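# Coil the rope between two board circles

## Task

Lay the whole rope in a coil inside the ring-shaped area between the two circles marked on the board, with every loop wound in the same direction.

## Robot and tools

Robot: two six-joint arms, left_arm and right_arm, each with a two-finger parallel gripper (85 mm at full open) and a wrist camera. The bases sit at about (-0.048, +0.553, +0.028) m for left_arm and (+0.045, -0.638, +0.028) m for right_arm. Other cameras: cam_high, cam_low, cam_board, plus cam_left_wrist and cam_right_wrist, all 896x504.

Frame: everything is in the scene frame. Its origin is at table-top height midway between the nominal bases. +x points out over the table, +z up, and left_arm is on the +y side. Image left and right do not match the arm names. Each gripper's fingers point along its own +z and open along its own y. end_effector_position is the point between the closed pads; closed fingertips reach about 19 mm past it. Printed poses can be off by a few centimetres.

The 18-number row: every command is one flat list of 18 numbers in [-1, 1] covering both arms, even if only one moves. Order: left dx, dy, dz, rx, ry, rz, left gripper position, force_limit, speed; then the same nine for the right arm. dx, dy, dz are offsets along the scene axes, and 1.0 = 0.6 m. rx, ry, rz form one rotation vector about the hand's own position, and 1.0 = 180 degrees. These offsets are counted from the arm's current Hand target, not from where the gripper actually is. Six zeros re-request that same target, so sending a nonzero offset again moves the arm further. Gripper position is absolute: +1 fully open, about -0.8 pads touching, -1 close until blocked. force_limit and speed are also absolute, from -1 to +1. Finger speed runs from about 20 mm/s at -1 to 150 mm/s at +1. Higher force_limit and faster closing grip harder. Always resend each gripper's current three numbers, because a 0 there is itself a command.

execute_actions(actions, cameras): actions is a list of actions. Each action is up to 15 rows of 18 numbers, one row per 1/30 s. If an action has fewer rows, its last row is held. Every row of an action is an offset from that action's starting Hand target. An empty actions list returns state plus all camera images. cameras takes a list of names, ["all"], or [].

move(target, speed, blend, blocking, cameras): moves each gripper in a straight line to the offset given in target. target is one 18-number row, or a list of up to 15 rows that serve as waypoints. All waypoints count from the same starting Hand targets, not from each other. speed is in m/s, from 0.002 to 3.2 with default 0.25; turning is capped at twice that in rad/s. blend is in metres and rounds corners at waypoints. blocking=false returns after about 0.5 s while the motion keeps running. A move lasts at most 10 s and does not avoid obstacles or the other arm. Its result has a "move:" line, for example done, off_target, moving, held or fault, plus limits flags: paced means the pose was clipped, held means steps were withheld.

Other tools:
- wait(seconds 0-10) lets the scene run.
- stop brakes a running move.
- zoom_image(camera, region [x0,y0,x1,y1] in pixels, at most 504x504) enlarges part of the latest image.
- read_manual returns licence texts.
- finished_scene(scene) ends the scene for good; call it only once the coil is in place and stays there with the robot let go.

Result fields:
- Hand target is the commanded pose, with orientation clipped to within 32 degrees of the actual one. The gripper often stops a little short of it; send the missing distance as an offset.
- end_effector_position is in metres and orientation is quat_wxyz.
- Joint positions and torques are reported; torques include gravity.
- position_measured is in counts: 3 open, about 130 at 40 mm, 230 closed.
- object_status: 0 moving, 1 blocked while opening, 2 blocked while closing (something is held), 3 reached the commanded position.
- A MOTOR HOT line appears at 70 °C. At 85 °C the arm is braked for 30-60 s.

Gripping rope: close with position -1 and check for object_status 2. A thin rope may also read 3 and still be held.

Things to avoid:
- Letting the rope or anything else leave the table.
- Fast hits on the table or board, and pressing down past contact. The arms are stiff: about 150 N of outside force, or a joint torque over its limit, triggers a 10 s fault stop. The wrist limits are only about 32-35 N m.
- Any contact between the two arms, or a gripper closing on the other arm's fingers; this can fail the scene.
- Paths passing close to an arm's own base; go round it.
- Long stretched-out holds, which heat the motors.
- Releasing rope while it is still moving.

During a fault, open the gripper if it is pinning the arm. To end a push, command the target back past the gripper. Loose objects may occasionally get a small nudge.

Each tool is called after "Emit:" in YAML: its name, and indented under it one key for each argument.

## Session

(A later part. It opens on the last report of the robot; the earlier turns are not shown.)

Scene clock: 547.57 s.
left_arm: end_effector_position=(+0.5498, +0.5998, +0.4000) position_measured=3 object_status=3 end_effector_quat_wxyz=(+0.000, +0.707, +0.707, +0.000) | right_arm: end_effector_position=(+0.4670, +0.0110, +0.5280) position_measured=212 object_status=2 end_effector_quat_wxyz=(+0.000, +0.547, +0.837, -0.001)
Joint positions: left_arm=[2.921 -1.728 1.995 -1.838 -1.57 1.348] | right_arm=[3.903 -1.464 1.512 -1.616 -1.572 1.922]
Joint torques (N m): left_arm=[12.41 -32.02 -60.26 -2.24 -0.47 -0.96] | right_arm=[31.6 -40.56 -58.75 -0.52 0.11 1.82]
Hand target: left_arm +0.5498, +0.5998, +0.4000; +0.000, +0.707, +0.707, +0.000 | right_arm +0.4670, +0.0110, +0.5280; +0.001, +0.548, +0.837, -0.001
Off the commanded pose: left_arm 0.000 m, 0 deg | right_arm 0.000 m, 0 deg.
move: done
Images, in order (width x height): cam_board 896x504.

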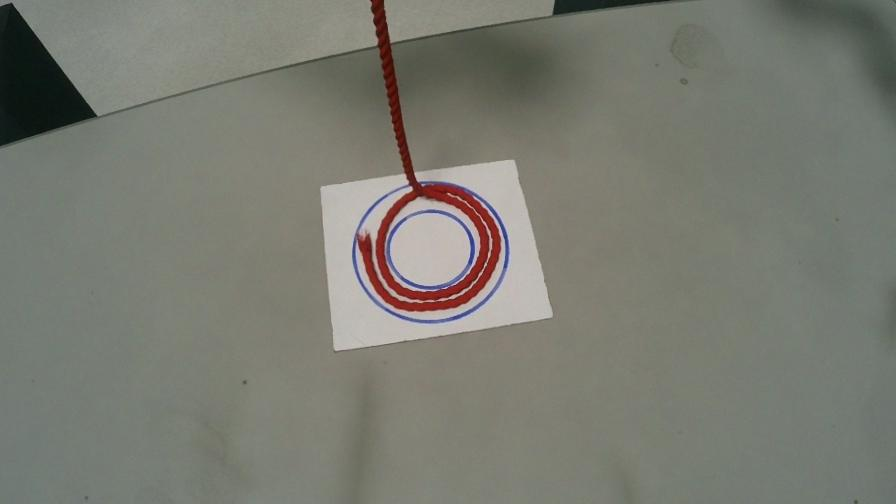

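Emit:
move:
  target:
    - [0,0,0,0,0,0,1,1,1,-0.0218,-0.0158,-0.03,0,0,0.025,-1,-1,-1]
    - [0,0,0,0,0,0,1,1,1,-0.0122,-0.048,-0.065,0,0,0.0806,-1,-1,-1]
  speed: 0.04
  cameras: ["cam_board"]

Emit:
zoom_image:
  camera: "cam_board"
  region: [300, 120, 560, 350]

Scene clock: 555.63 s.
left_arm: end_effector_position=(+0.5498, +0.5998, +0.4000) position_measured=3 object_status=3 end_effector_quat_wxyz=(+0.000, +0.707, +0.707, +0.000) | right_arm: end_effector_position=(+0.4597, -0.0178, +0.4890) position_measured=212 object_status=2 end_effector_quat_wxyz=(+0.001, +0.438, +0.899, -0.001)
Joint positions: left_arm=[2.921 -1.728 1.995 -1.838 -1.57 1.348] | right_arm=[3.881 -1.506 1.626 -1.689 -1.573 1.648]
Joint torques (N m): left_arm=[11.97 -31.68 -60.91 -2.38 -0.81 -0.72] | right_arm=[-16.49 -74.37 -43.6 -13.78 1.12 -1.83]
Hand target: left_arm +0.5498, +0.5998, +0.4000; +0.000, +0.707, +0.707, +0.000 | right_arm +0.4597, -0.0178, +0.4890; +0.001, +0.438, +0.899, -0.001
Off the commanded pose: left_arm 0.000 m, 0 deg | right_arm 0.000 m, 0 deg.
move: done
Images, in order (width x height): cam_board 896x504.

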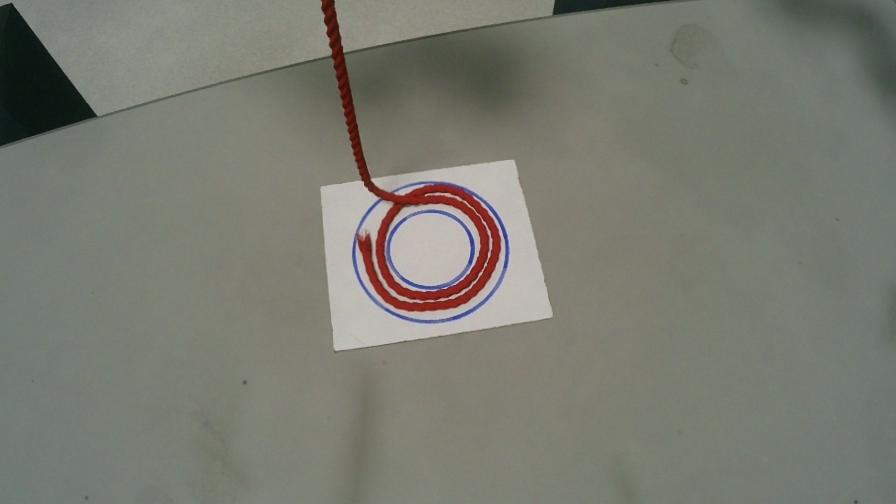

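Scaled by 1.938 from the camera's 896x504 image, which has a finer 1280x720 frame.

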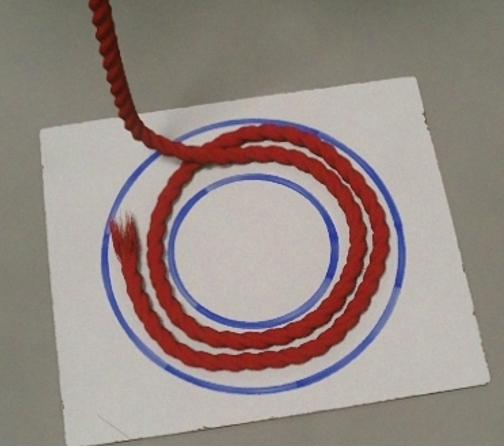

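Emit:
move:
  target:
    - [0,0,0,0,0,0,1,1,1,0.0248,-0.0168,-0.0067,0,0,0.0444,-1,-1,-1]
    - [0,0,0,0,0,0,1,1,1,0.0505,-0.0352,-0.0375,0,0,0.0944,-1,-1,-1]
  speed: 0.04
  blend: [0.005,0]
  cameras: ["cam_board"]

Emit:
zoom_image:
  camera: "cam_board"
  region: [300, 120, 560, 350]

Scene clock: 564.60 s.
left_arm: end_effector_position=(+0.5498, +0.5998, +0.4000) position_measured=3 object_status=3 end_effector_quat_wxyz=(+0.000, +0.707, +0.707, +0.000) | right_arm: end_effector_position=(+0.4900, -0.0389, +0.4665) position_measured=212 object_status=2 end_effector_quat_wxyz=(+0.001, +0.300, +0.954, -0.001)
Joint positions: left_arm=[2.921 -1.728 1.995 -1.838 -1.57 1.348] | right_arm=[3.832 -1.501 1.66 -1.729 -1.573 1.302]
Joint torques (N m): left_arm=[11.89 -33 -60.55 -2.42 -1.06 -1.29] | right_arm=[-16.62 -35.49 -44.13 -13.76 1.44 -2.3]
Hand target: left_arm +0.5498, +0.5998, +0.4000; +0.000, +0.707, +0.707, +0.000 | right_arm +0.4900, -0.0389, +0.4665; +0.001, +0.300, +0.954, -0.001
Off the commanded pose: left_arm 0.000 m, 0 deg | right_arm 0.000 m, 0 deg.
move: done
Images, in order (width x height): cam_board 896x504.

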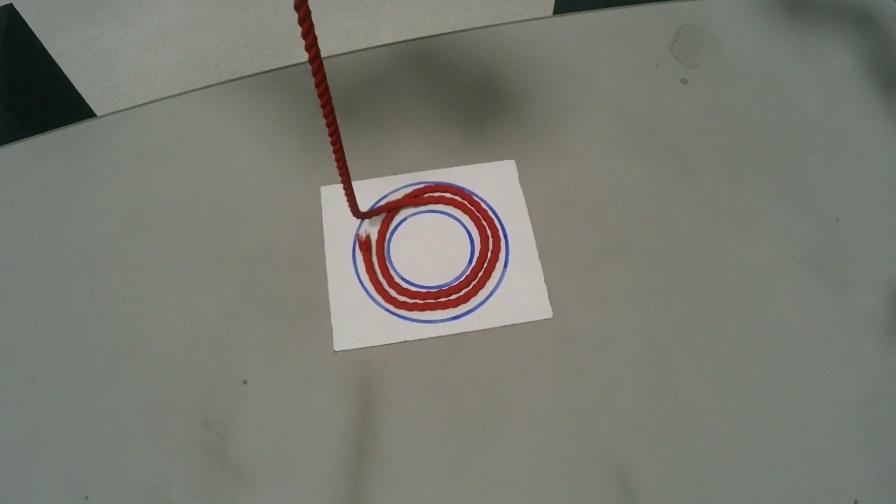

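Scaled by 1.938 from the camera's 896x504 image, which has a finer 1280x720 frame.

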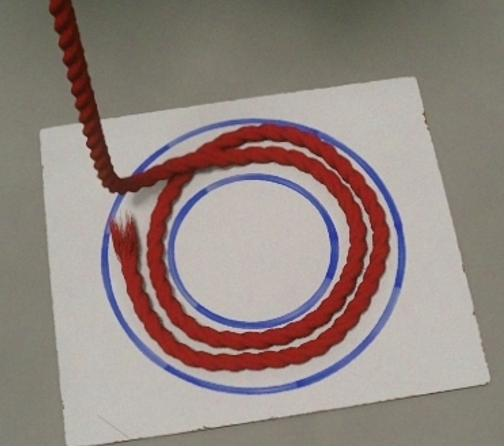

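Emit:
move:
  target:
    - [0,0,0,0,0,0,1,1,1,-0.0043,0.0057,-0.02,0,0,0,-1,-1,-1]
    - [0,0,0,0,0,0,1,1,1,0.0305,-0.0045,-0.0367,0,0,0.0472,-1,-1,-1]
    - [0,0,0,0,0,0,1,1,1,0.0587,-0.0015,-0.0567,0,0,0.0944,-1,-1,-1]
  speed: 0.04
  blend: [0,0.005,0]
  cameras: ["cam_board"]

Emit:
zoom_image:
  camera: "cam_board"
  region: [300, 120, 560, 350]

Scene clock: 575.50 s.
left_arm: end_effector_position=(+0.5498, +0.5998, +0.4000) position_measured=3 object_status=3 end_effector_quat_wxyz=(+0.000, +0.707, +0.707, +0.000) | right_arm: end_effector_position=(+0.5252, -0.0399, +0.4325) position_measured=212 object_status=2 end_effector_quat_wxyz=(+0.001, +0.156, +0.988, -0.001)
Joint positions: left_arm=[2.921 -1.728 1.995 -1.838 -1.57 1.348] | right_arm=[3.801 -1.456 1.672 -1.786 -1.573 0.974]
Joint torques (N m): left_arm=[10.06 -31.81 -59.81 -2.36 -0.26 -1.4] | right_arm=[-17.15 -39.06 -57.55 -13.61 2.4 -2.54]
Hand target: left_arm +0.5498, +0.5998, +0.4000; +0.000, +0.707, +0.707, +0.000 | right_arm +0.5252, -0.0398, +0.4325; +0.001, +0.156, +0.988, -0.001
Off the commanded pose: left_arm 0.000 m, 0 deg | right_arm 0.000 m, 0 deg.
move: done
Images, in order (width x height): cam_board 896x504.

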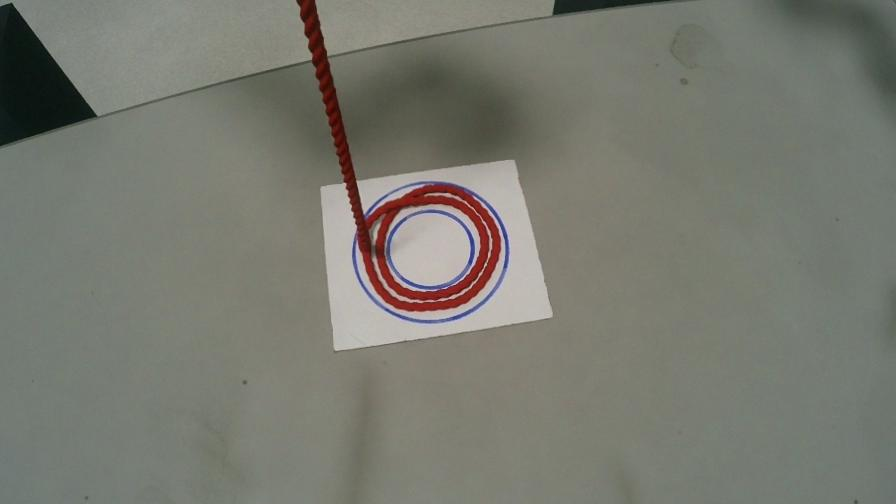

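Scaled by 1.938 from the camera's 896x504 image, which has a finer 1280x720 frame.

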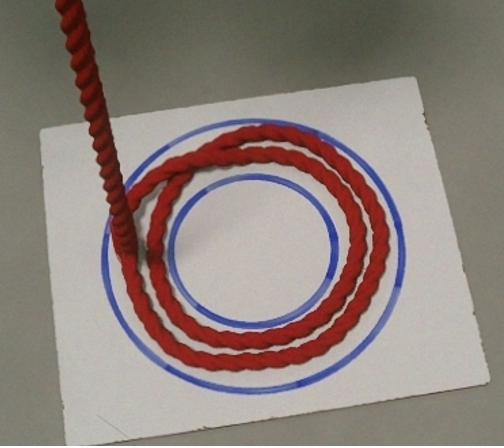

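Emit:
move:
  target:
    - [0,0,0,0,0,0,1,1,1,0.028,0.006,-0.0225,0,0,0.0483,-1,-1,-1]
    - [0,0,0,0,0,0,1,1,1,0.0675,0.0328,-0.0758,0,0,0.1444,-1,-1,-1]
    - [0,0,0,0,0,0,1,1,1,0.0858,0.0747,-0.1292,0,0,0.2417,-1,-1,-1]
  speed: 0.06
  blend: [0.005,0.008,0]
  cameras: ["cam_board","cam_right_wrist"]

Emit:
zoom_image:
  camera: "cam_board"
  region: [300, 120, 560, 350]

Scene clock: 586.57 s.
left_arm: end_effector_position=(+0.5498, +0.5998, +0.4000) position_measured=3 object_status=3 end_effector_quat_wxyz=(+0.000, +0.707, +0.707, +0.000) | right_arm: end_effector_position=(+0.5767, +0.0050, +0.3550) position_measured=212 object_status=2 end_effector_quat_wxyz=(+0.001, -0.221, +0.975, +0.000)
Joint positions: left_arm=[2.921 -1.728 1.995 -1.838 -1.57 1.348] | right_arm=[3.805 -1.315 1.642 -1.9 -1.572 0.219]
Joint torques (N m): left_arm=[10.91 -33.47 -59.68 -1.92 -0.93 -1.9] | right_arm=[31.07 -50.2 -56.55 -13.51 2.36 -2.31]
Hand target: left_arm +0.5498, +0.5998, +0.4000; +0.000, +0.707, +0.707, +0.000 | right_arm +0.5767, +0.0050, +0.3550; +0.001, -0.222, +0.975, +0.000
Off the commanded pose: left_arm 0.000 m, 0 deg | right_arm 0.000 m, 0 deg.
move: done
Images, in order (width x height): cam_board 896x504, cam_right_wrist 896x504.

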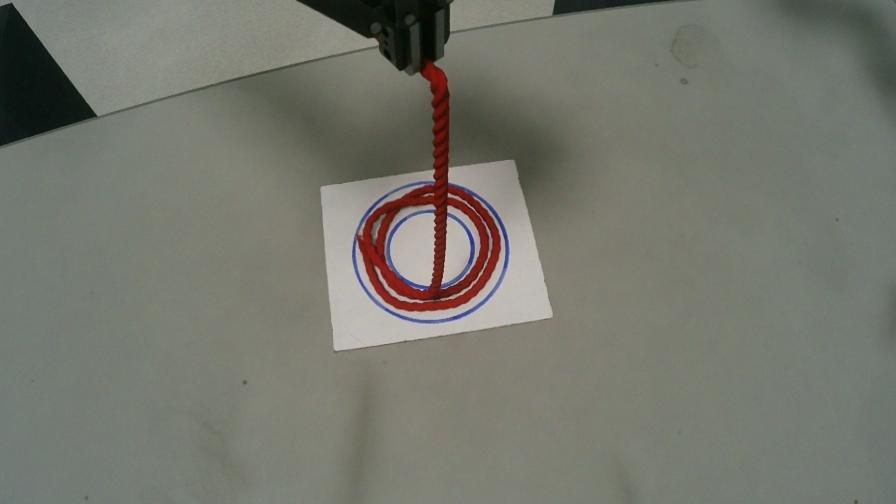

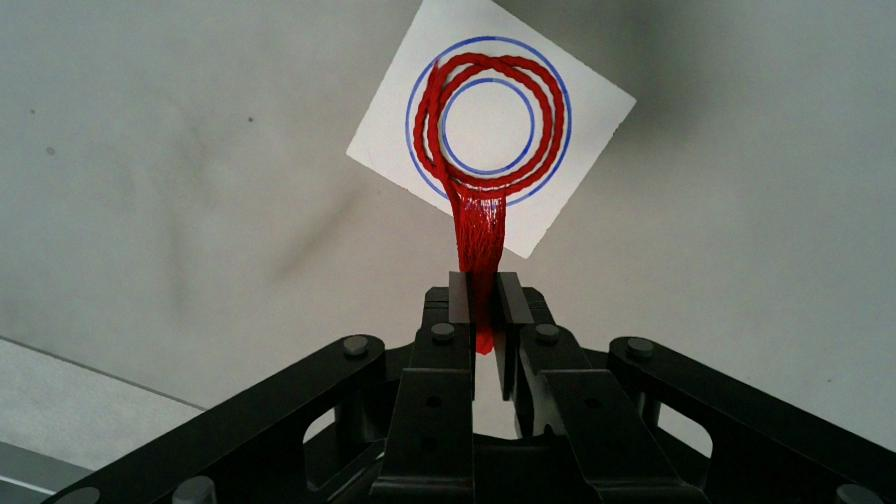

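Scaled by 1.938 from the camera's 896x504 image, which has a finer 1280x720 frame.

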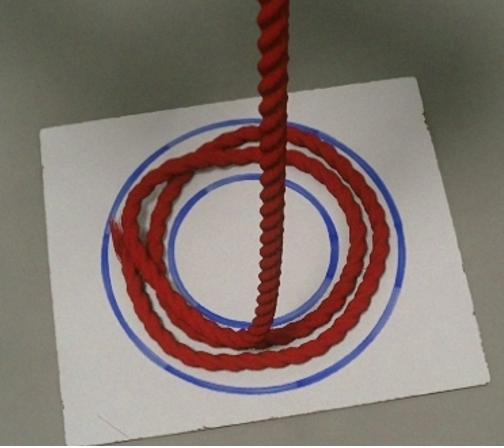

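Emit:
move:
  target:
    - [0,0,0,0,0,0,1,1,1,-0.0053,0.044,-0.0517,0,0,0.0972,-1,-1,-1]
    - [0,0,0,0,0,0,1,1,1,-0.0352,0.0765,-0.1033,0,0,0.1944,-1,-1,-1]
    - [0,0,0,0,0,0,1,1,1,-0.078,0.0872,-0.155,0,0,0.2917,-1,-1,-1]
  speed: 0.07
  blend: [0.008,0.008,0]
  cameras: ["cam_board"]

Emit:
zoom_image:
  camera: "cam_board"
  region: [300, 120, 560, 350]

Scene clock: 597.93 s.
left_arm: end_effector_position=(+0.5498, +0.5998, +0.4000) position_measured=3 object_status=3 end_effector_quat_wxyz=(+0.000, +0.707, +0.707, +0.000) | right_arm: end_effector_position=(+0.5299, +0.0573, +0.2620) position_measured=212 object_status=2 end_effector_quat_wxyz=(+0.001, -0.630, +0.777, +0.000)
Joint positions: left_arm=[2.921 -1.728 1.995 -1.838 -1.57 1.348] | right_arm=[3.89 -1.235 1.712 -2.05 -1.571 -0.612]
Joint torques (N m): left_arm=[11.96 -30.92 -60.37 -2.2 -0.94 -1.48] | right_arm=[30.55 -55.08 -39.04 -13.7 2.27 -2.03]
Hand target: left_arm +0.5498, +0.5998, +0.4000; +0.000, +0.707, +0.707, +0.000 | right_arm +0.5299, +0.0573, +0.2620; +0.001, -0.630, +0.777, +0.000
Off the commanded pose: left_arm 0.000 m, 0 deg | right_arm 0.000 m, 0 deg.
move: done
Images, in order (width x height): cam_board 896x504.

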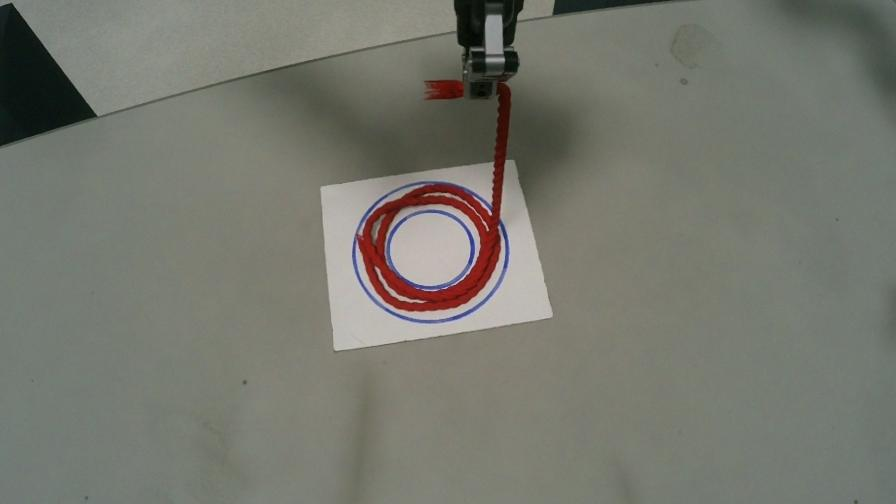

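Scaled by 1.938 from the camera's 896x504 image, which has a finer 1280x720 frame.

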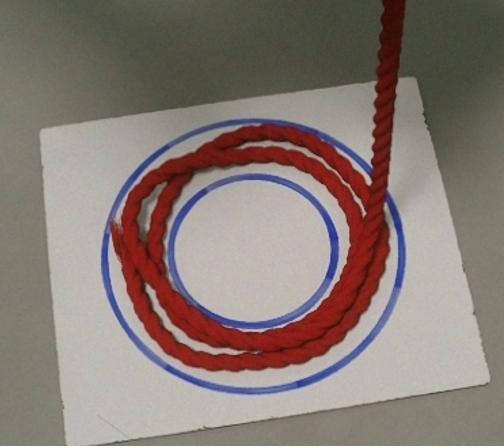

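Emit:
move:
  target:
    - [0,0,0,0,0,0,1,1,1,-0.0423,-0.0148,-0.0517,0,0,0.0972,-1,-1,-1]
    - [0,0,0,0,0,0,1,1,1,-0.0705,-0.0515,-0.105,0,0,0.1944,-1,-1,-1]
    - [0,0,0,0,0,0,1,1,1,-0.075,-0.0995,-0.1583,0,0,0.2917,-1,-1,-1]
  speed: 0.07
  blend: [0.008,0.008,0]
  cameras: ["cam_board","cam_right_wrist"]

Emit:
zoom_image:
  camera: "cam_board"
  region: [300, 120, 560, 350]

Scene clock: 609.83 s.
left_arm: end_effector_position=(+0.5498, +0.5998, +0.4000) position_measured=3 object_status=3 end_effector_quat_wxyz=(+0.000, +0.707, +0.707, +0.000) | right_arm: end_effector_position=(+0.4849, -0.0024, +0.1670) position_measured=212 object_status=2 end_effector_quat_wxyz=(-0.001, +0.909, -0.418, -0.001)
Joint positions: left_arm=[2.921 -1.728 1.995 -1.838 -1.57 1.348] | right_arm=[3.872 -1.254 1.939 -2.257 -1.569 -1.546]
Joint torques (N m): left_arm=[11.57 -31.13 -59.16 -2.62 -0.9 -1.73] | right_arm=[-16.8 -87.05 -33.94 -14.01 2.38 -1.74]
Hand target: left_arm +0.5498, +0.5998, +0.4000; +0.000, +0.707, +0.707, +0.000 | right_arm +0.4849, -0.0024, +0.1670; -0.001, +0.909, -0.418, -0.001
Off the commanded pose: left_arm 0.000 m, 0 deg | right_arm 0.000 m, 0 deg.
move: done
Images, in order (width x height): cam_board 896x504, cam_right_wrist 896x504.

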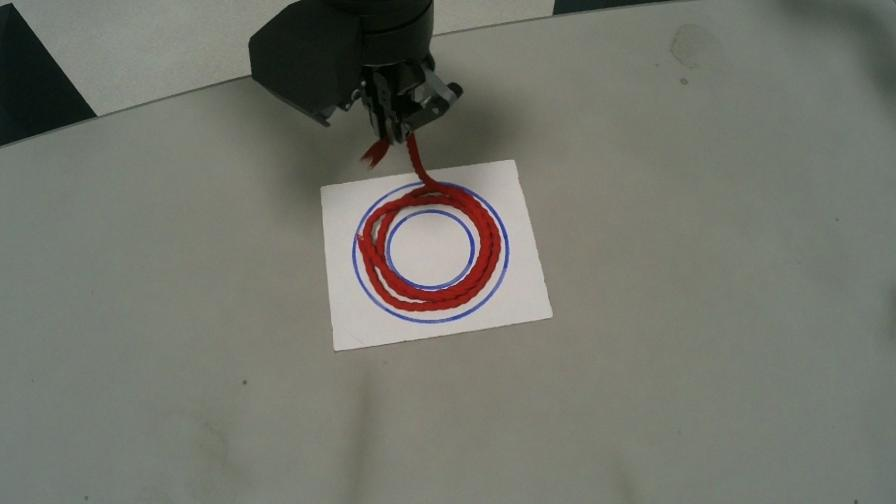

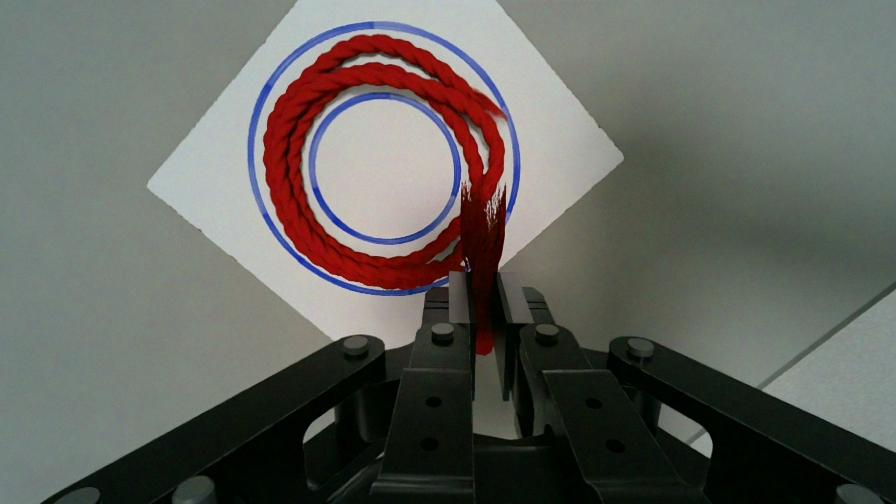

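Scaled by 1.938 from the camera's 896x504 image, which has a finer 1280x720 frame.

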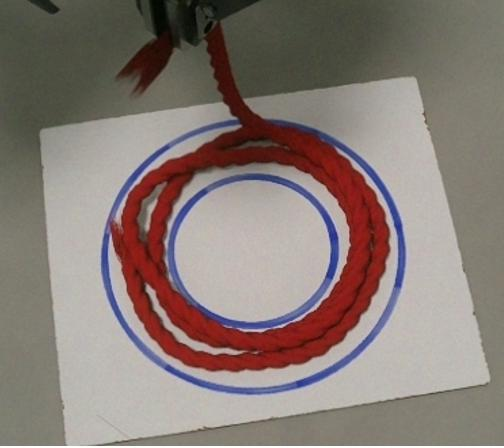

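Emit:
move:
  target:
    - [0,0,0,0,0,0,1,1,1,0.0413,-0.0632,-0.0517,0,0,0.1472,-1,-1,-1]
    - [0,0,0,0,0,0,1,1,1,0.0932,-0.077,-0.105,0,0,0.2806,-1,-1,-1]
  speed: 0.06
  blend: [0.006,0]
  cameras: ["cam_board","cam_right_wrist","cam_low"]

Emit:
zoom_image:
  camera: "cam_low"
  region: [330, 140, 490, 270]

Scene clock: 624.63 s.
left_arm: end_effector_position=(+0.5498, +0.5998, +0.4000) position_measured=3 object_status=3 end_effector_quat_wxyz=(+0.000, +0.707, +0.707, +0.000) | right_arm: end_effector_position=(+0.5408, -0.0486, +0.1040) position_measured=212 object_status=2 end_effector_quat_wxyz=(+0.000, +1.000, +0.010, -0.001)
Joint positions: left_arm=[2.921 -1.728 1.995 -1.838 -1.57 1.348] | right_arm=[3.778 -1.183 1.981 -2.368 -1.569 -2.523]
Joint torques (N m): left_arm=[12.51 -33.63 -60.41 -2.67 -0.12 -1.26] | right_arm=[-16.69 -51.06 -45.36 -13.86 2.08 -1.9]
Hand target: left_arm +0.5498, +0.5998, +0.4000; +0.000, +0.707, +0.707, +0.000 | right_arm +0.5408, -0.0486, +0.1040; +0.000, +1.000, +0.010, -0.001
Off the commanded pose: left_arm 0.000 m, 0 deg | right_arm 0.000 m, 0 deg.
move: done
Images, in order (width x height): cam_low 896x504, cam_board 896x504, cam_right_wrist 896x504.

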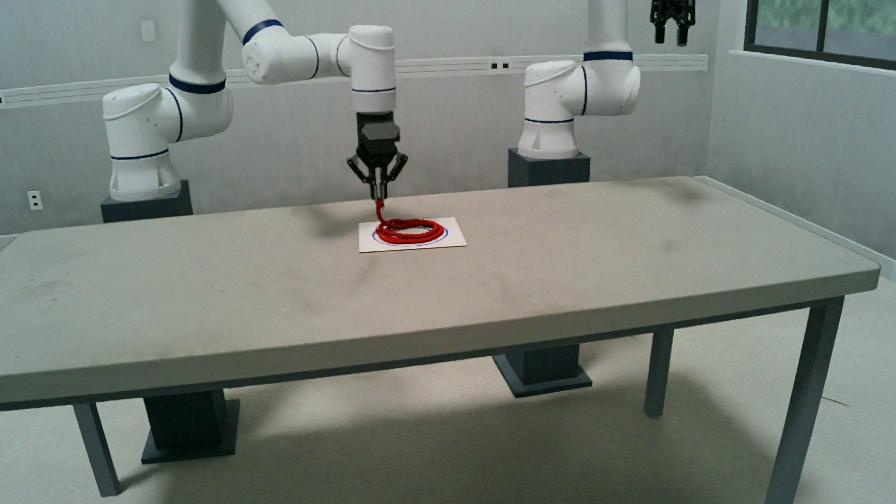

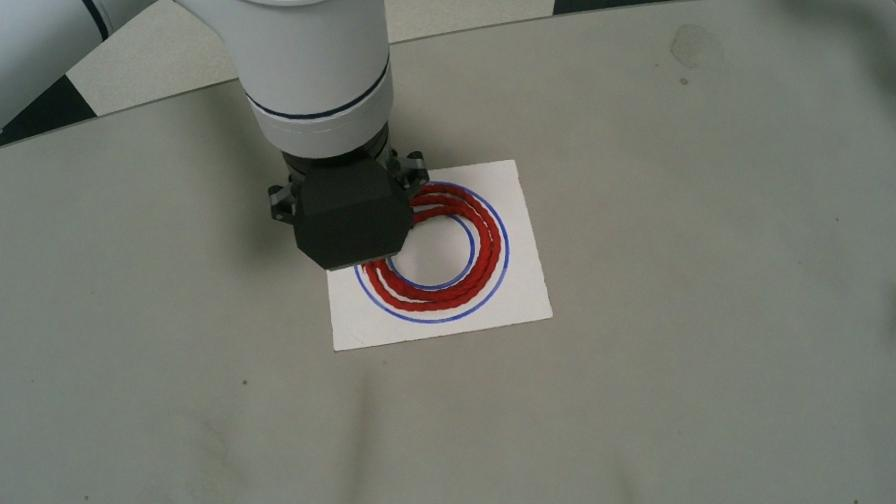

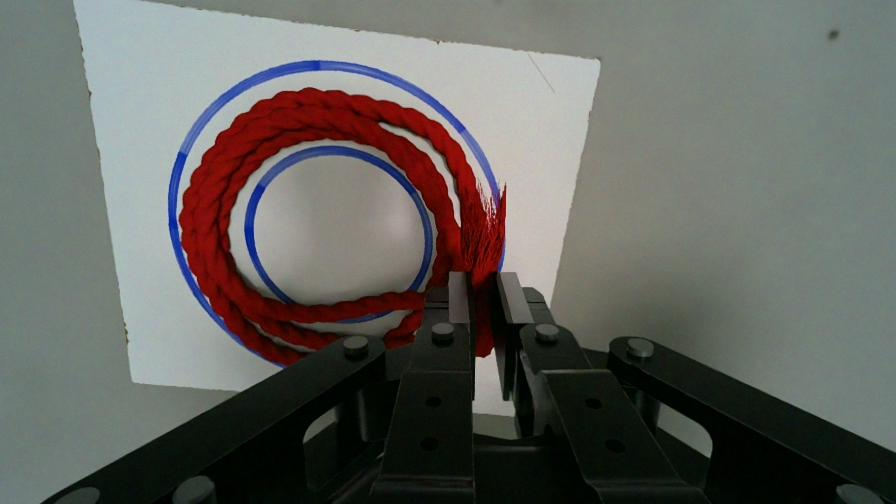

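Scaled by 3.150 from the camera's 896x504 image, which has a finer 1280x720 frame.

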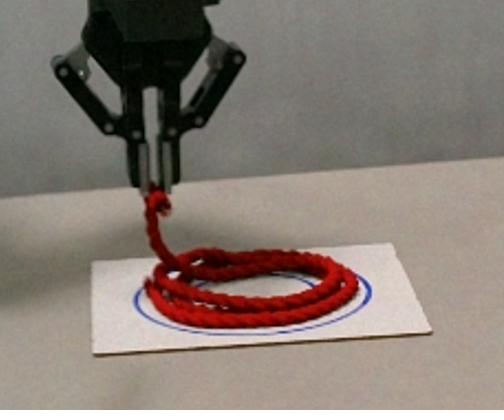

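Emit:
move:
  target:
    - [0,0,0,0,0,0,1,1,1,-0.0518,0.0138,0.0633,0,0,-0.1333,-1,-1,-1]
    - [0,0,0,0,0,0,1,1,1,-0.0913,0.077,0.12,0,0,-0.2806,-1,-1,-1]
    - [0,0,0,0,0,0,1,1,1,-0.0887,0.125,0.1717,0,0,-0.3778,-1,-1,-1]
  speed: 0.08
  blend: [0.006,0.006,0]
  cameras: ["cam_board"]

Emit:
zoom_image:
  camera: "cam_board"
  region: [300, 120, 560, 350]

Scene clock: 636.03 s.
left_arm: end_effector_position=(+0.5498, +0.5998, +0.4000) position_measured=3 object_status=3 end_effector_quat_wxyz=(+0.000, +0.707, +0.707, +0.000) | right_arm: end_effector_position=(+0.4876, +0.0264, +0.2070) position_measured=212 object_status=2 end_effector_quat_wxyz=(-0.001, +0.834, -0.551, -0.001)
Joint positions: left_arm=[2.921 -1.728 1.995 -1.838 -1.57 1.348] | right_arm=[3.898 -1.26 1.86 -2.172 -1.569 -1.216]
Joint torques (N m): left_arm=[9.38 -32.13 -60.2 -2.09 -0.53 -1.72] | right_arm=[31.24 -51.04 -50.65 -0.53 0.04 2.04]
Hand target: left_arm +0.5498, +0.5998, +0.4000; +0.000, +0.707, +0.707, +0.000 | right_arm +0.4876, +0.0264, +0.2070; -0.001, +0.834, -0.551, -0.001
Off the commanded pose: left_arm 0.000 m, 0 deg | right_arm 0.000 m, 0 deg.
move: done
Images, in order (width x height): cam_board 896x504.

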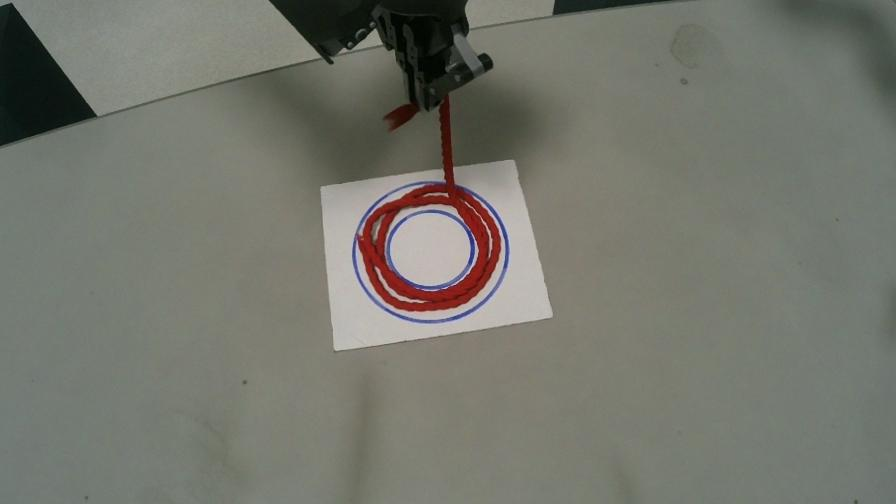

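Scaled by 1.938 from the camera's 896x504 image, which has a finer 1280x720 frame.

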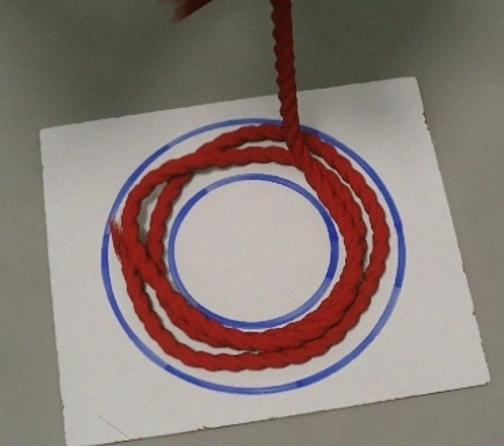

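Emit:
move:
  target:
    - [0,0,0,0,0,0,1,1,1,-0.0147,-0.0362,-0.045,0,0,0.0556,-1,-1,-1]
    - [0,0,0,0,0,0,1,1,1,-0.013,-0.0725,-0.0833,0,0,0.1222,-1,-1,-1]
    - [0,0,0,0,0,0,1,1,1,0.006,-0.1065,-0.125,0,0,0.1944,-1,-1,-1]
  speed: 0.05
  blend: [0.005,0.005,0]
  cameras: ["cam_board","cam_right_wrist"]

Emit:
zoom_image:
  camera: "cam_board"
  region: [300, 120, 560, 350]

Scene clock: 646.77 s.
left_arm: end_effector_position=(+0.5498, +0.5998, +0.4000) position_measured=3 object_status=3 end_effector_quat_wxyz=(+0.000, +0.707, +0.707, +0.000) | right_arm: end_effector_position=(+0.4912, -0.0375, +0.1320) position_measured=212 object_status=2 end_effector_quat_wxyz=(-0.001, +0.961, -0.275, -0.001)
Joint positions: left_arm=[2.921 -1.728 1.995 -1.838 -1.57 1.348] | right_arm=[3.831 -1.247 2.01 -2.334 -1.569 -1.893]
Joint torques (N m): left_arm=[10.33 -35.65 -59.31 -2.3 -0.65 -1.91] | right_arm=[-16.79 -46.62 -30.66 -13.94 2.59 -2.51]
Hand target: left_arm +0.5498, +0.5998, +0.4000; +0.000, +0.707, +0.707, +0.000 | right_arm +0.4912, -0.0375, +0.1320; -0.001, +0.962, -0.275, -0.001
Off the commanded pose: left_arm 0.000 m, 0 deg | right_arm 0.000 m, 0 deg.
move: done
Images, in order (width x height): cam_board 896x504, cam_right_wrist 896x504.

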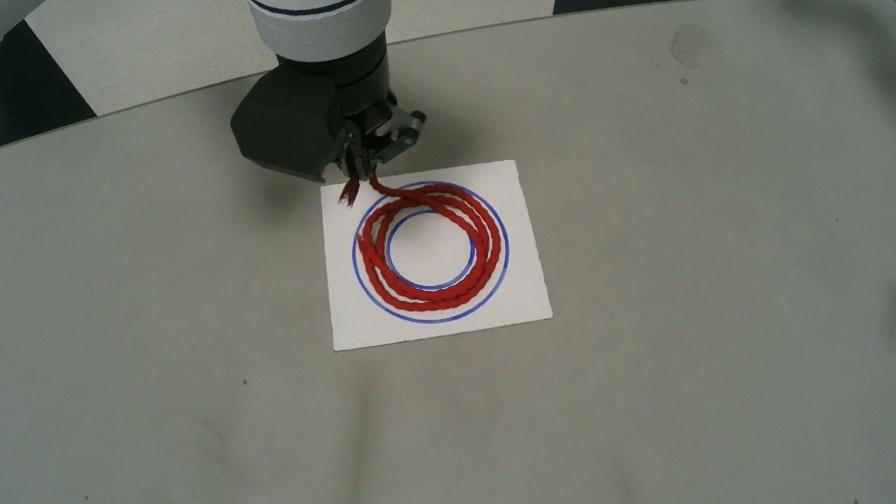

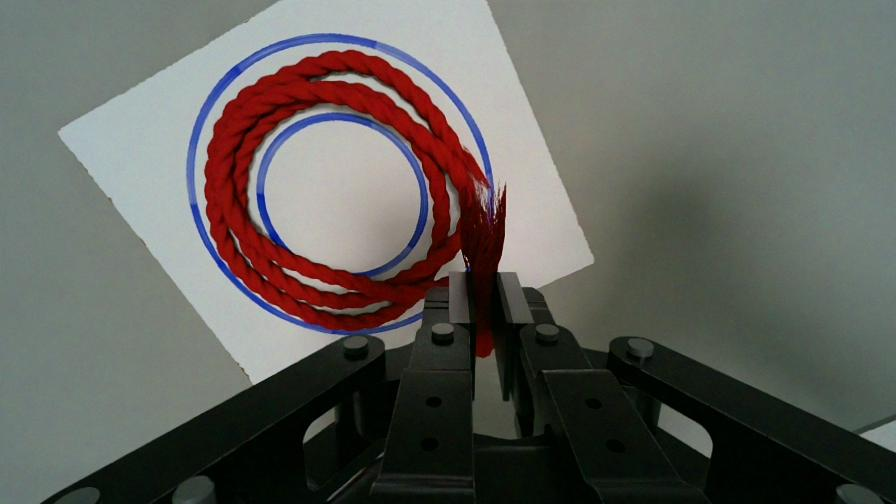

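Scaled by 1.938 from the camera's 896x504 image, which has a finer 1280x720 frame.

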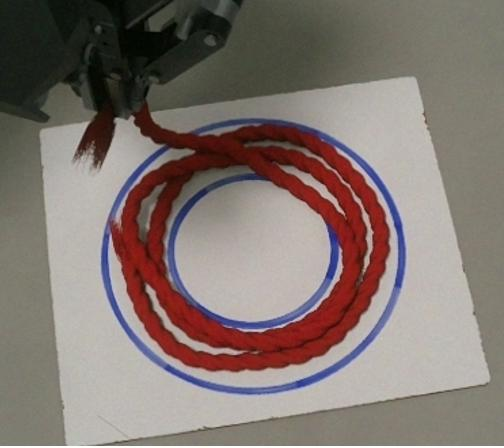

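Emit:
move:
  target:
    - [0,0,0,0,0,0,1,1,1,-0.019,0.034,0.0583,0,0,-0.0722,-1,-1,-1]
    - [0,0,0,0,0,0,1,1,1,-0.0207,0.0703,0.1,0,0,-0.1389,-1,-1,-1]
    - [0,0,0,0,0,0,1,1,1,-0.006,0.1065,0.13,0,0,-0.1944,-1,-1,-1]
    - [0,0,0,0,0,0,1,1,1,0.0222,0.1432,0.1817,0,0,-0.2917,-1,-1,-1]
    - [0,0,0,0,0,0,1,1,1,0.0645,0.158,0.2333,0,0,-0.3889,-1,-1,-1]
  speed: 0.08
  blend: [0.006,0.006,0.006,0.006,0]
  cameras: ["cam_board"]

Emit:
zoom_image:
  camera: "cam_board"
  region: [300, 120, 560, 350]

Scene clock: 667.77 s.
left_arm: end_effector_position=(+0.5498, +0.5998, +0.4000) position_measured=3 object_status=3 end_effector_quat_wxyz=(+0.000, +0.707, +0.707, +0.000) | right_arm: end_effector_position=(+0.5298, +0.0573, +0.2720) position_measured=212 object_status=2 end_effector_quat_wxyz=(+0.001, -0.630, +0.777, +0.000)
Joint positions: left_arm=[2.921 -1.728 1.995 -1.838 -1.57 1.348] | right_arm=[3.89 -1.242 1.703 -2.034 -1.571 -0.613]
Joint torques (N m): left_arm=[8.55 -31.71 -59.53 -2.4 -0.68 -1.72] | right_arm=[-16.85 -56.5 -54.69 -0.57 0.13 2.09]
Hand target: left_arm +0.5498, +0.5998, +0.4000; +0.000, +0.707, +0.707, +0.000 | right_arm +0.5299, +0.0573, +0.2720; +0.001, -0.630, +0.777, +0.000
Off the commanded pose: left_arm 0.000 m, 0 deg | right_arm 0.000 m, 0 deg.
move: done
Images, in order (width x height): cam_board 896x504.

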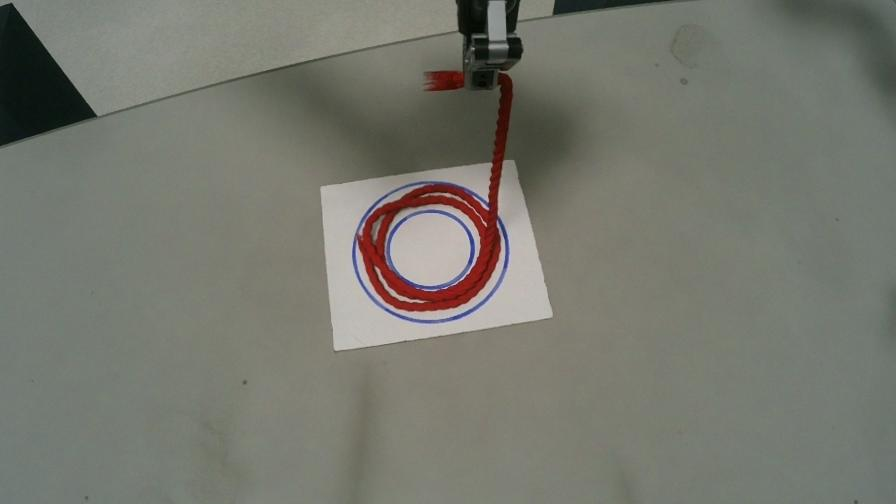

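Scaled by 1.938 from the camera's 896x504 image, which has a finer 1280x720 frame.

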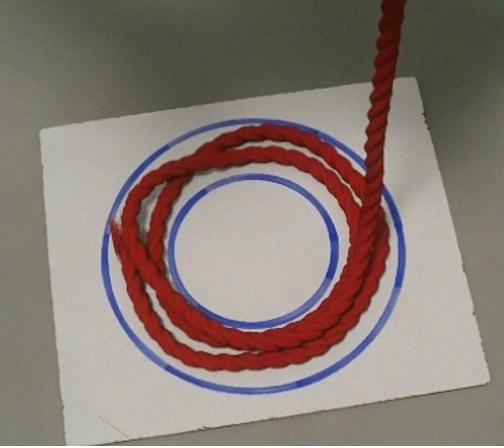

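Emit:
move:
  target:
    - [0,0,0,0,0,0,1,1,1,-0.0445,-0.005,-0.06,0,0,0.0778,-1,-1,-1]
    - [0,0,0,0,0,0,1,1,1,-0.074,-0.036,-0.1067,0,0,0.1556,-1,-1,-1]
    - [0,0,0,0,0,0,1,1,1,-0.0868,-0.0783,-0.1533,0,0,0.2333,-1,-1,-1]
  speed: 0.05
  blend: [0.006,0.006,0]
  cameras: ["cam_board"]

Emit:
zoom_image:
  camera: "cam_board"
  region: [300, 120, 560, 350]

Scene clock: 678.57 s.
left_arm: end_effector_position=(+0.5498, +0.5998, +0.4000) position_measured=3 object_status=3 end_effector_quat_wxyz=(+0.000, +0.707, +0.707, +0.000) | right_arm: end_effector_position=(+0.4778, +0.0103, +0.1800) position_measured=212 object_status=2 end_effector_quat_wxyz=(-0.001, +0.866, -0.499, -0.001)
Joint positions: left_arm=[2.921 -1.728 1.995 -1.838 -1.57 1.348] | right_arm=[3.891 -1.259 1.917 -2.23 -1.569 -1.344]
Joint torques (N m): left_arm=[10.85 -32.68 -59.75 -2.06 -1.23 -2.2] | right_arm=[-16.61 -88.18 -34.9 -13.63 2.51 -2.15]
Hand target: left_arm +0.5498, +0.5998, +0.4000; +0.000, +0.707, +0.707, +0.000 | right_arm +0.4778, +0.0103, +0.1800; -0.001, +0.866, -0.499, -0.001
Off the commanded pose: left_arm 0.000 m, 0 deg | right_arm 0.000 m, 0 deg.
move: done
Images, in order (width x height): cam_board 896x504.

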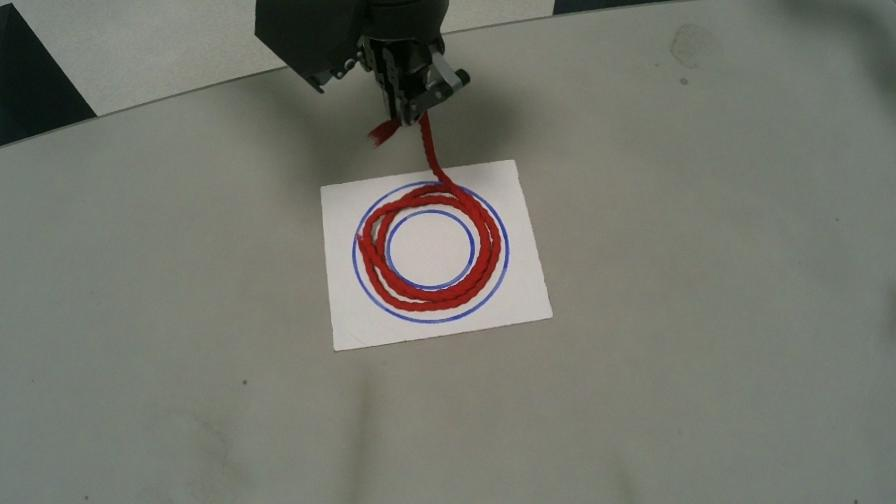

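Scaled by 1.938 from the camera's 896x504 image, which has a finer 1280x720 frame.

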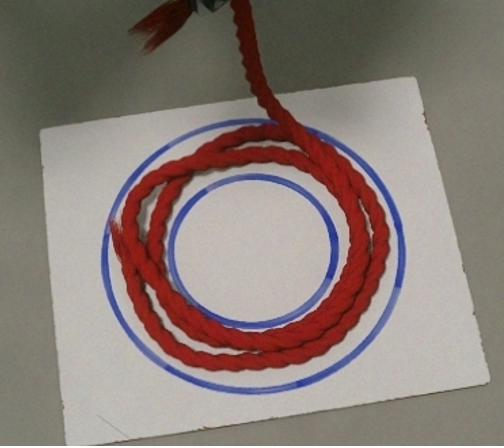

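Emit:
move:
  target: [0,0,0,0,0,0,1,1,1,0.0067,-0.045,-0.0483,0,0,0.0833,-1,-1,-1]
  speed: 0.05
  cameras: ["cam_board","cam_right_wrist"]

Emit:
zoom_image:
  camera: "cam_board"
  region: [300, 120, 560, 350]

Scene clock: 683.00 s.
left_arm: end_effector_position=(+0.5498, +0.5998, +0.4000) position_measured=3 object_status=3 end_effector_quat_wxyz=(+0.000, +0.707, +0.707, +0.000) | right_arm: end_effector_position=(+0.4818, -0.0167, +0.1510) position_measured=212 object_status=2 end_effector_quat_wxyz=(-0.001, +0.924, -0.382, -0.001)
Joint positions: left_arm=[2.921 -1.728 1.995 -1.838 -1.57 1.348] | right_arm=[3.861 -1.255 1.976 -2.293 -1.569 -1.636]
Joint torques (N m): left_arm=[12.31 -32.42 -59.03 -2.62 -0.66 -2.11] | right_arm=[-16.51 -47.2 -32.47 -13.85 2.55 -2.32]
Hand target: left_arm +0.5498, +0.5998, +0.4000; +0.000, +0.707, +0.707, +0.000 | right_arm +0.4818, -0.0167, +0.1510; -0.001, +0.924, -0.382, -0.001
Off the commanded pose: left_arm 0.000 m, 0 deg | right_arm 0.000 m, 0 deg.
move: done
Images, in order (width x height): cam_board 896x504, cam_right_wrist 896x504.

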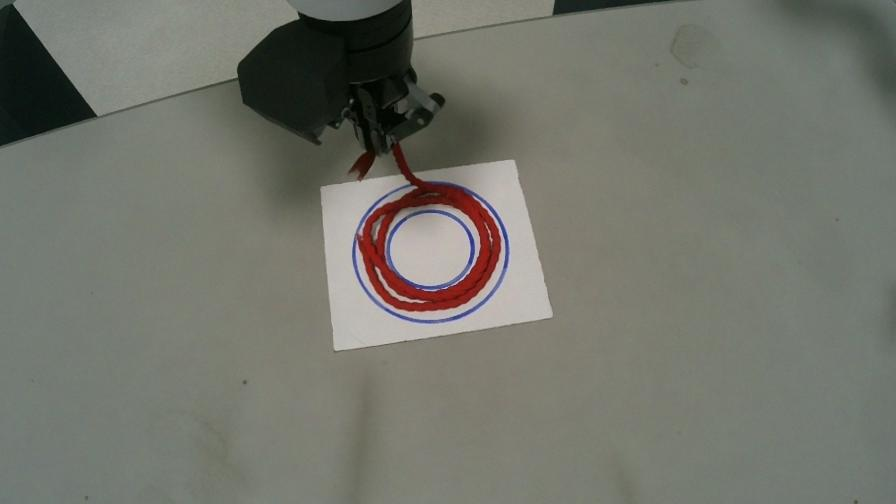

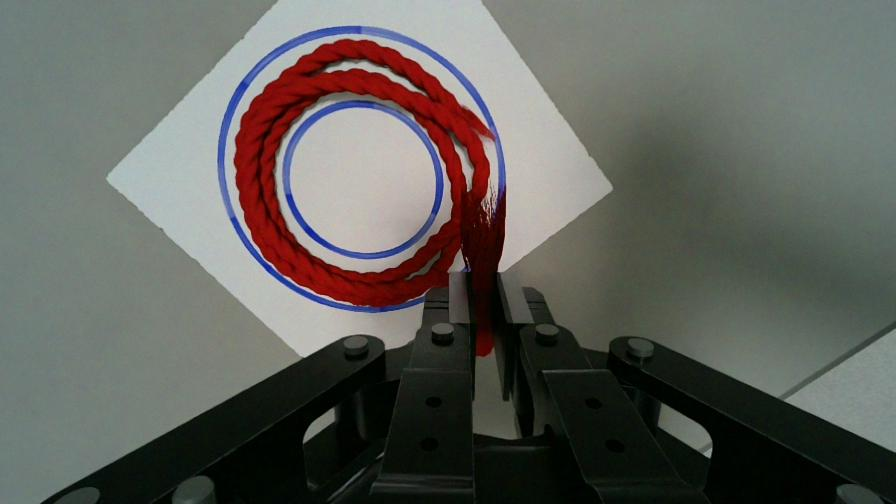

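Scaled by 1.938 from the camera's 896x504 image, which has a finer 1280x720 frame.

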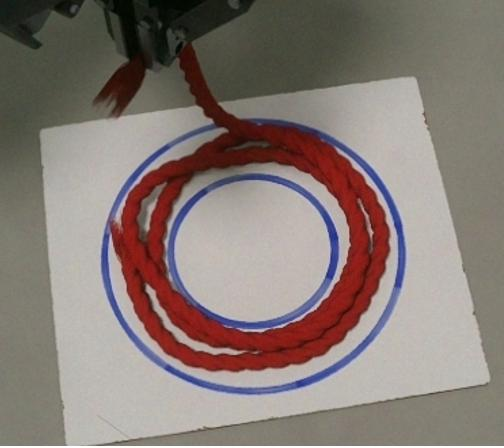

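Emit:
move:
  target: [0,0,0,0,0,0,1,1,1,0.0297,-0.0348,-0.0492,0,0,0.0833,-1,-1,-1]
  speed: 0.05
  cameras: ["cam_board","cam_right_wrist"]

Emit:
zoom_image:
  camera: "cam_board"
  region: [300, 120, 560, 350]

Scene clock: 687.77 s.
left_arm: end_effector_position=(+0.5498, +0.5998, +0.4000) position_measured=3 object_status=3 end_effector_quat_wxyz=(+0.000, +0.707, +0.707, +0.000) | right_arm: end_effector_position=(+0.4996, -0.0376, +0.1215) position_measured=212 object_status=2 end_effector_quat_wxyz=(-0.001, +0.966, -0.258, -0.001)
Joint positions: left_arm=[2.921 -1.728 1.995 -1.838 -1.57 1.348] | right_arm=[3.823 -1.227 2.006 -2.35 -1.569 -1.935]
Joint torques (N m): left_arm=[9.44 -31.3 -59.12 -2.14 -0.6 -1.86] | right_arm=[-16.43 -48.28 -30.92 -13.87 2.45 -2.07]
Hand target: left_arm +0.5498, +0.5998, +0.4000; +0.000, +0.707, +0.707, +0.000 | right_arm +0.4996, -0.0376, +0.1215; -0.001, +0.966, -0.258, -0.001
Off the commanded pose: left_arm 0.000 m, 0 deg | right_arm 0.000 m, 0 deg.
move: done
Images, in order (width x height): cam_board 896x504, cam_right_wrist 896x504.

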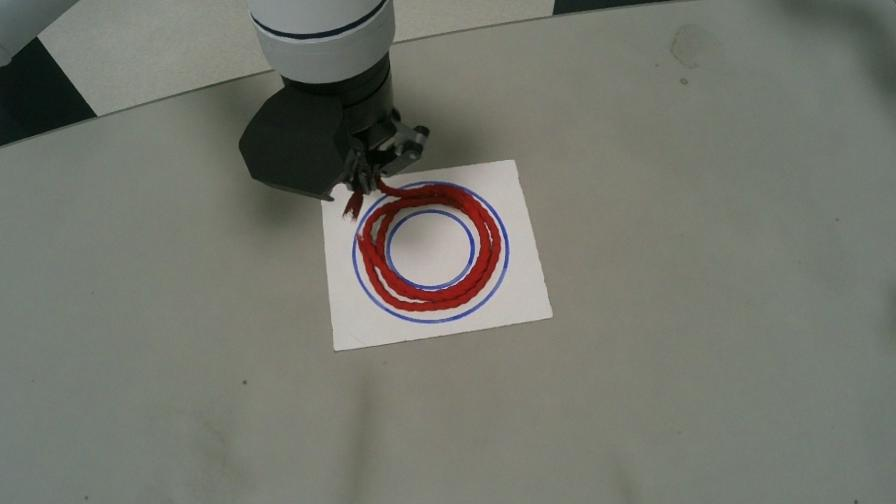

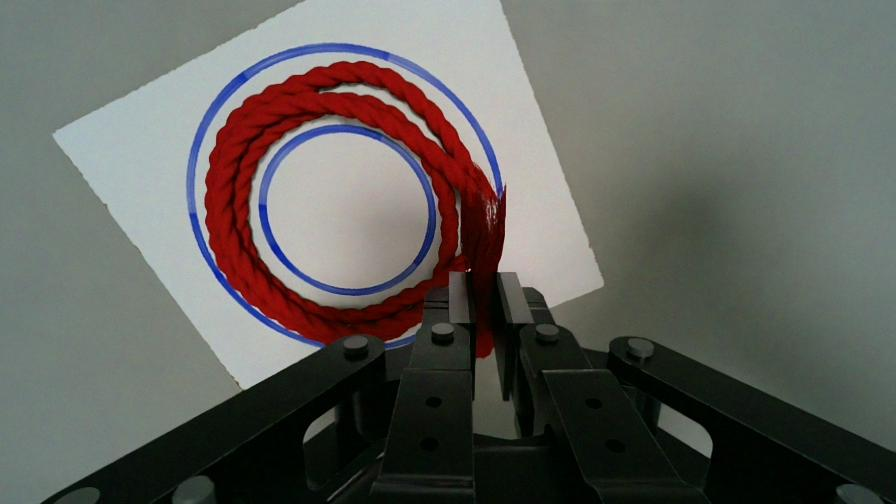

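Scaled by 1.938 from the camera's 896x504 image, which has a finer 1280x720 frame.

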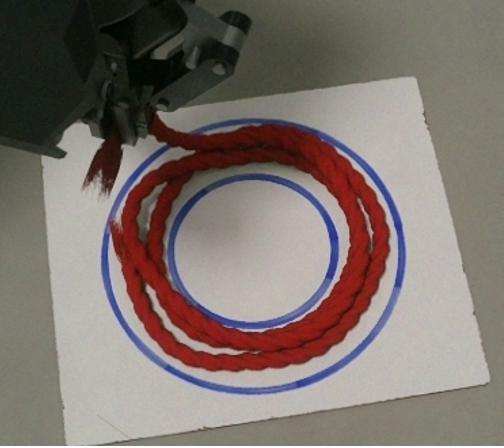

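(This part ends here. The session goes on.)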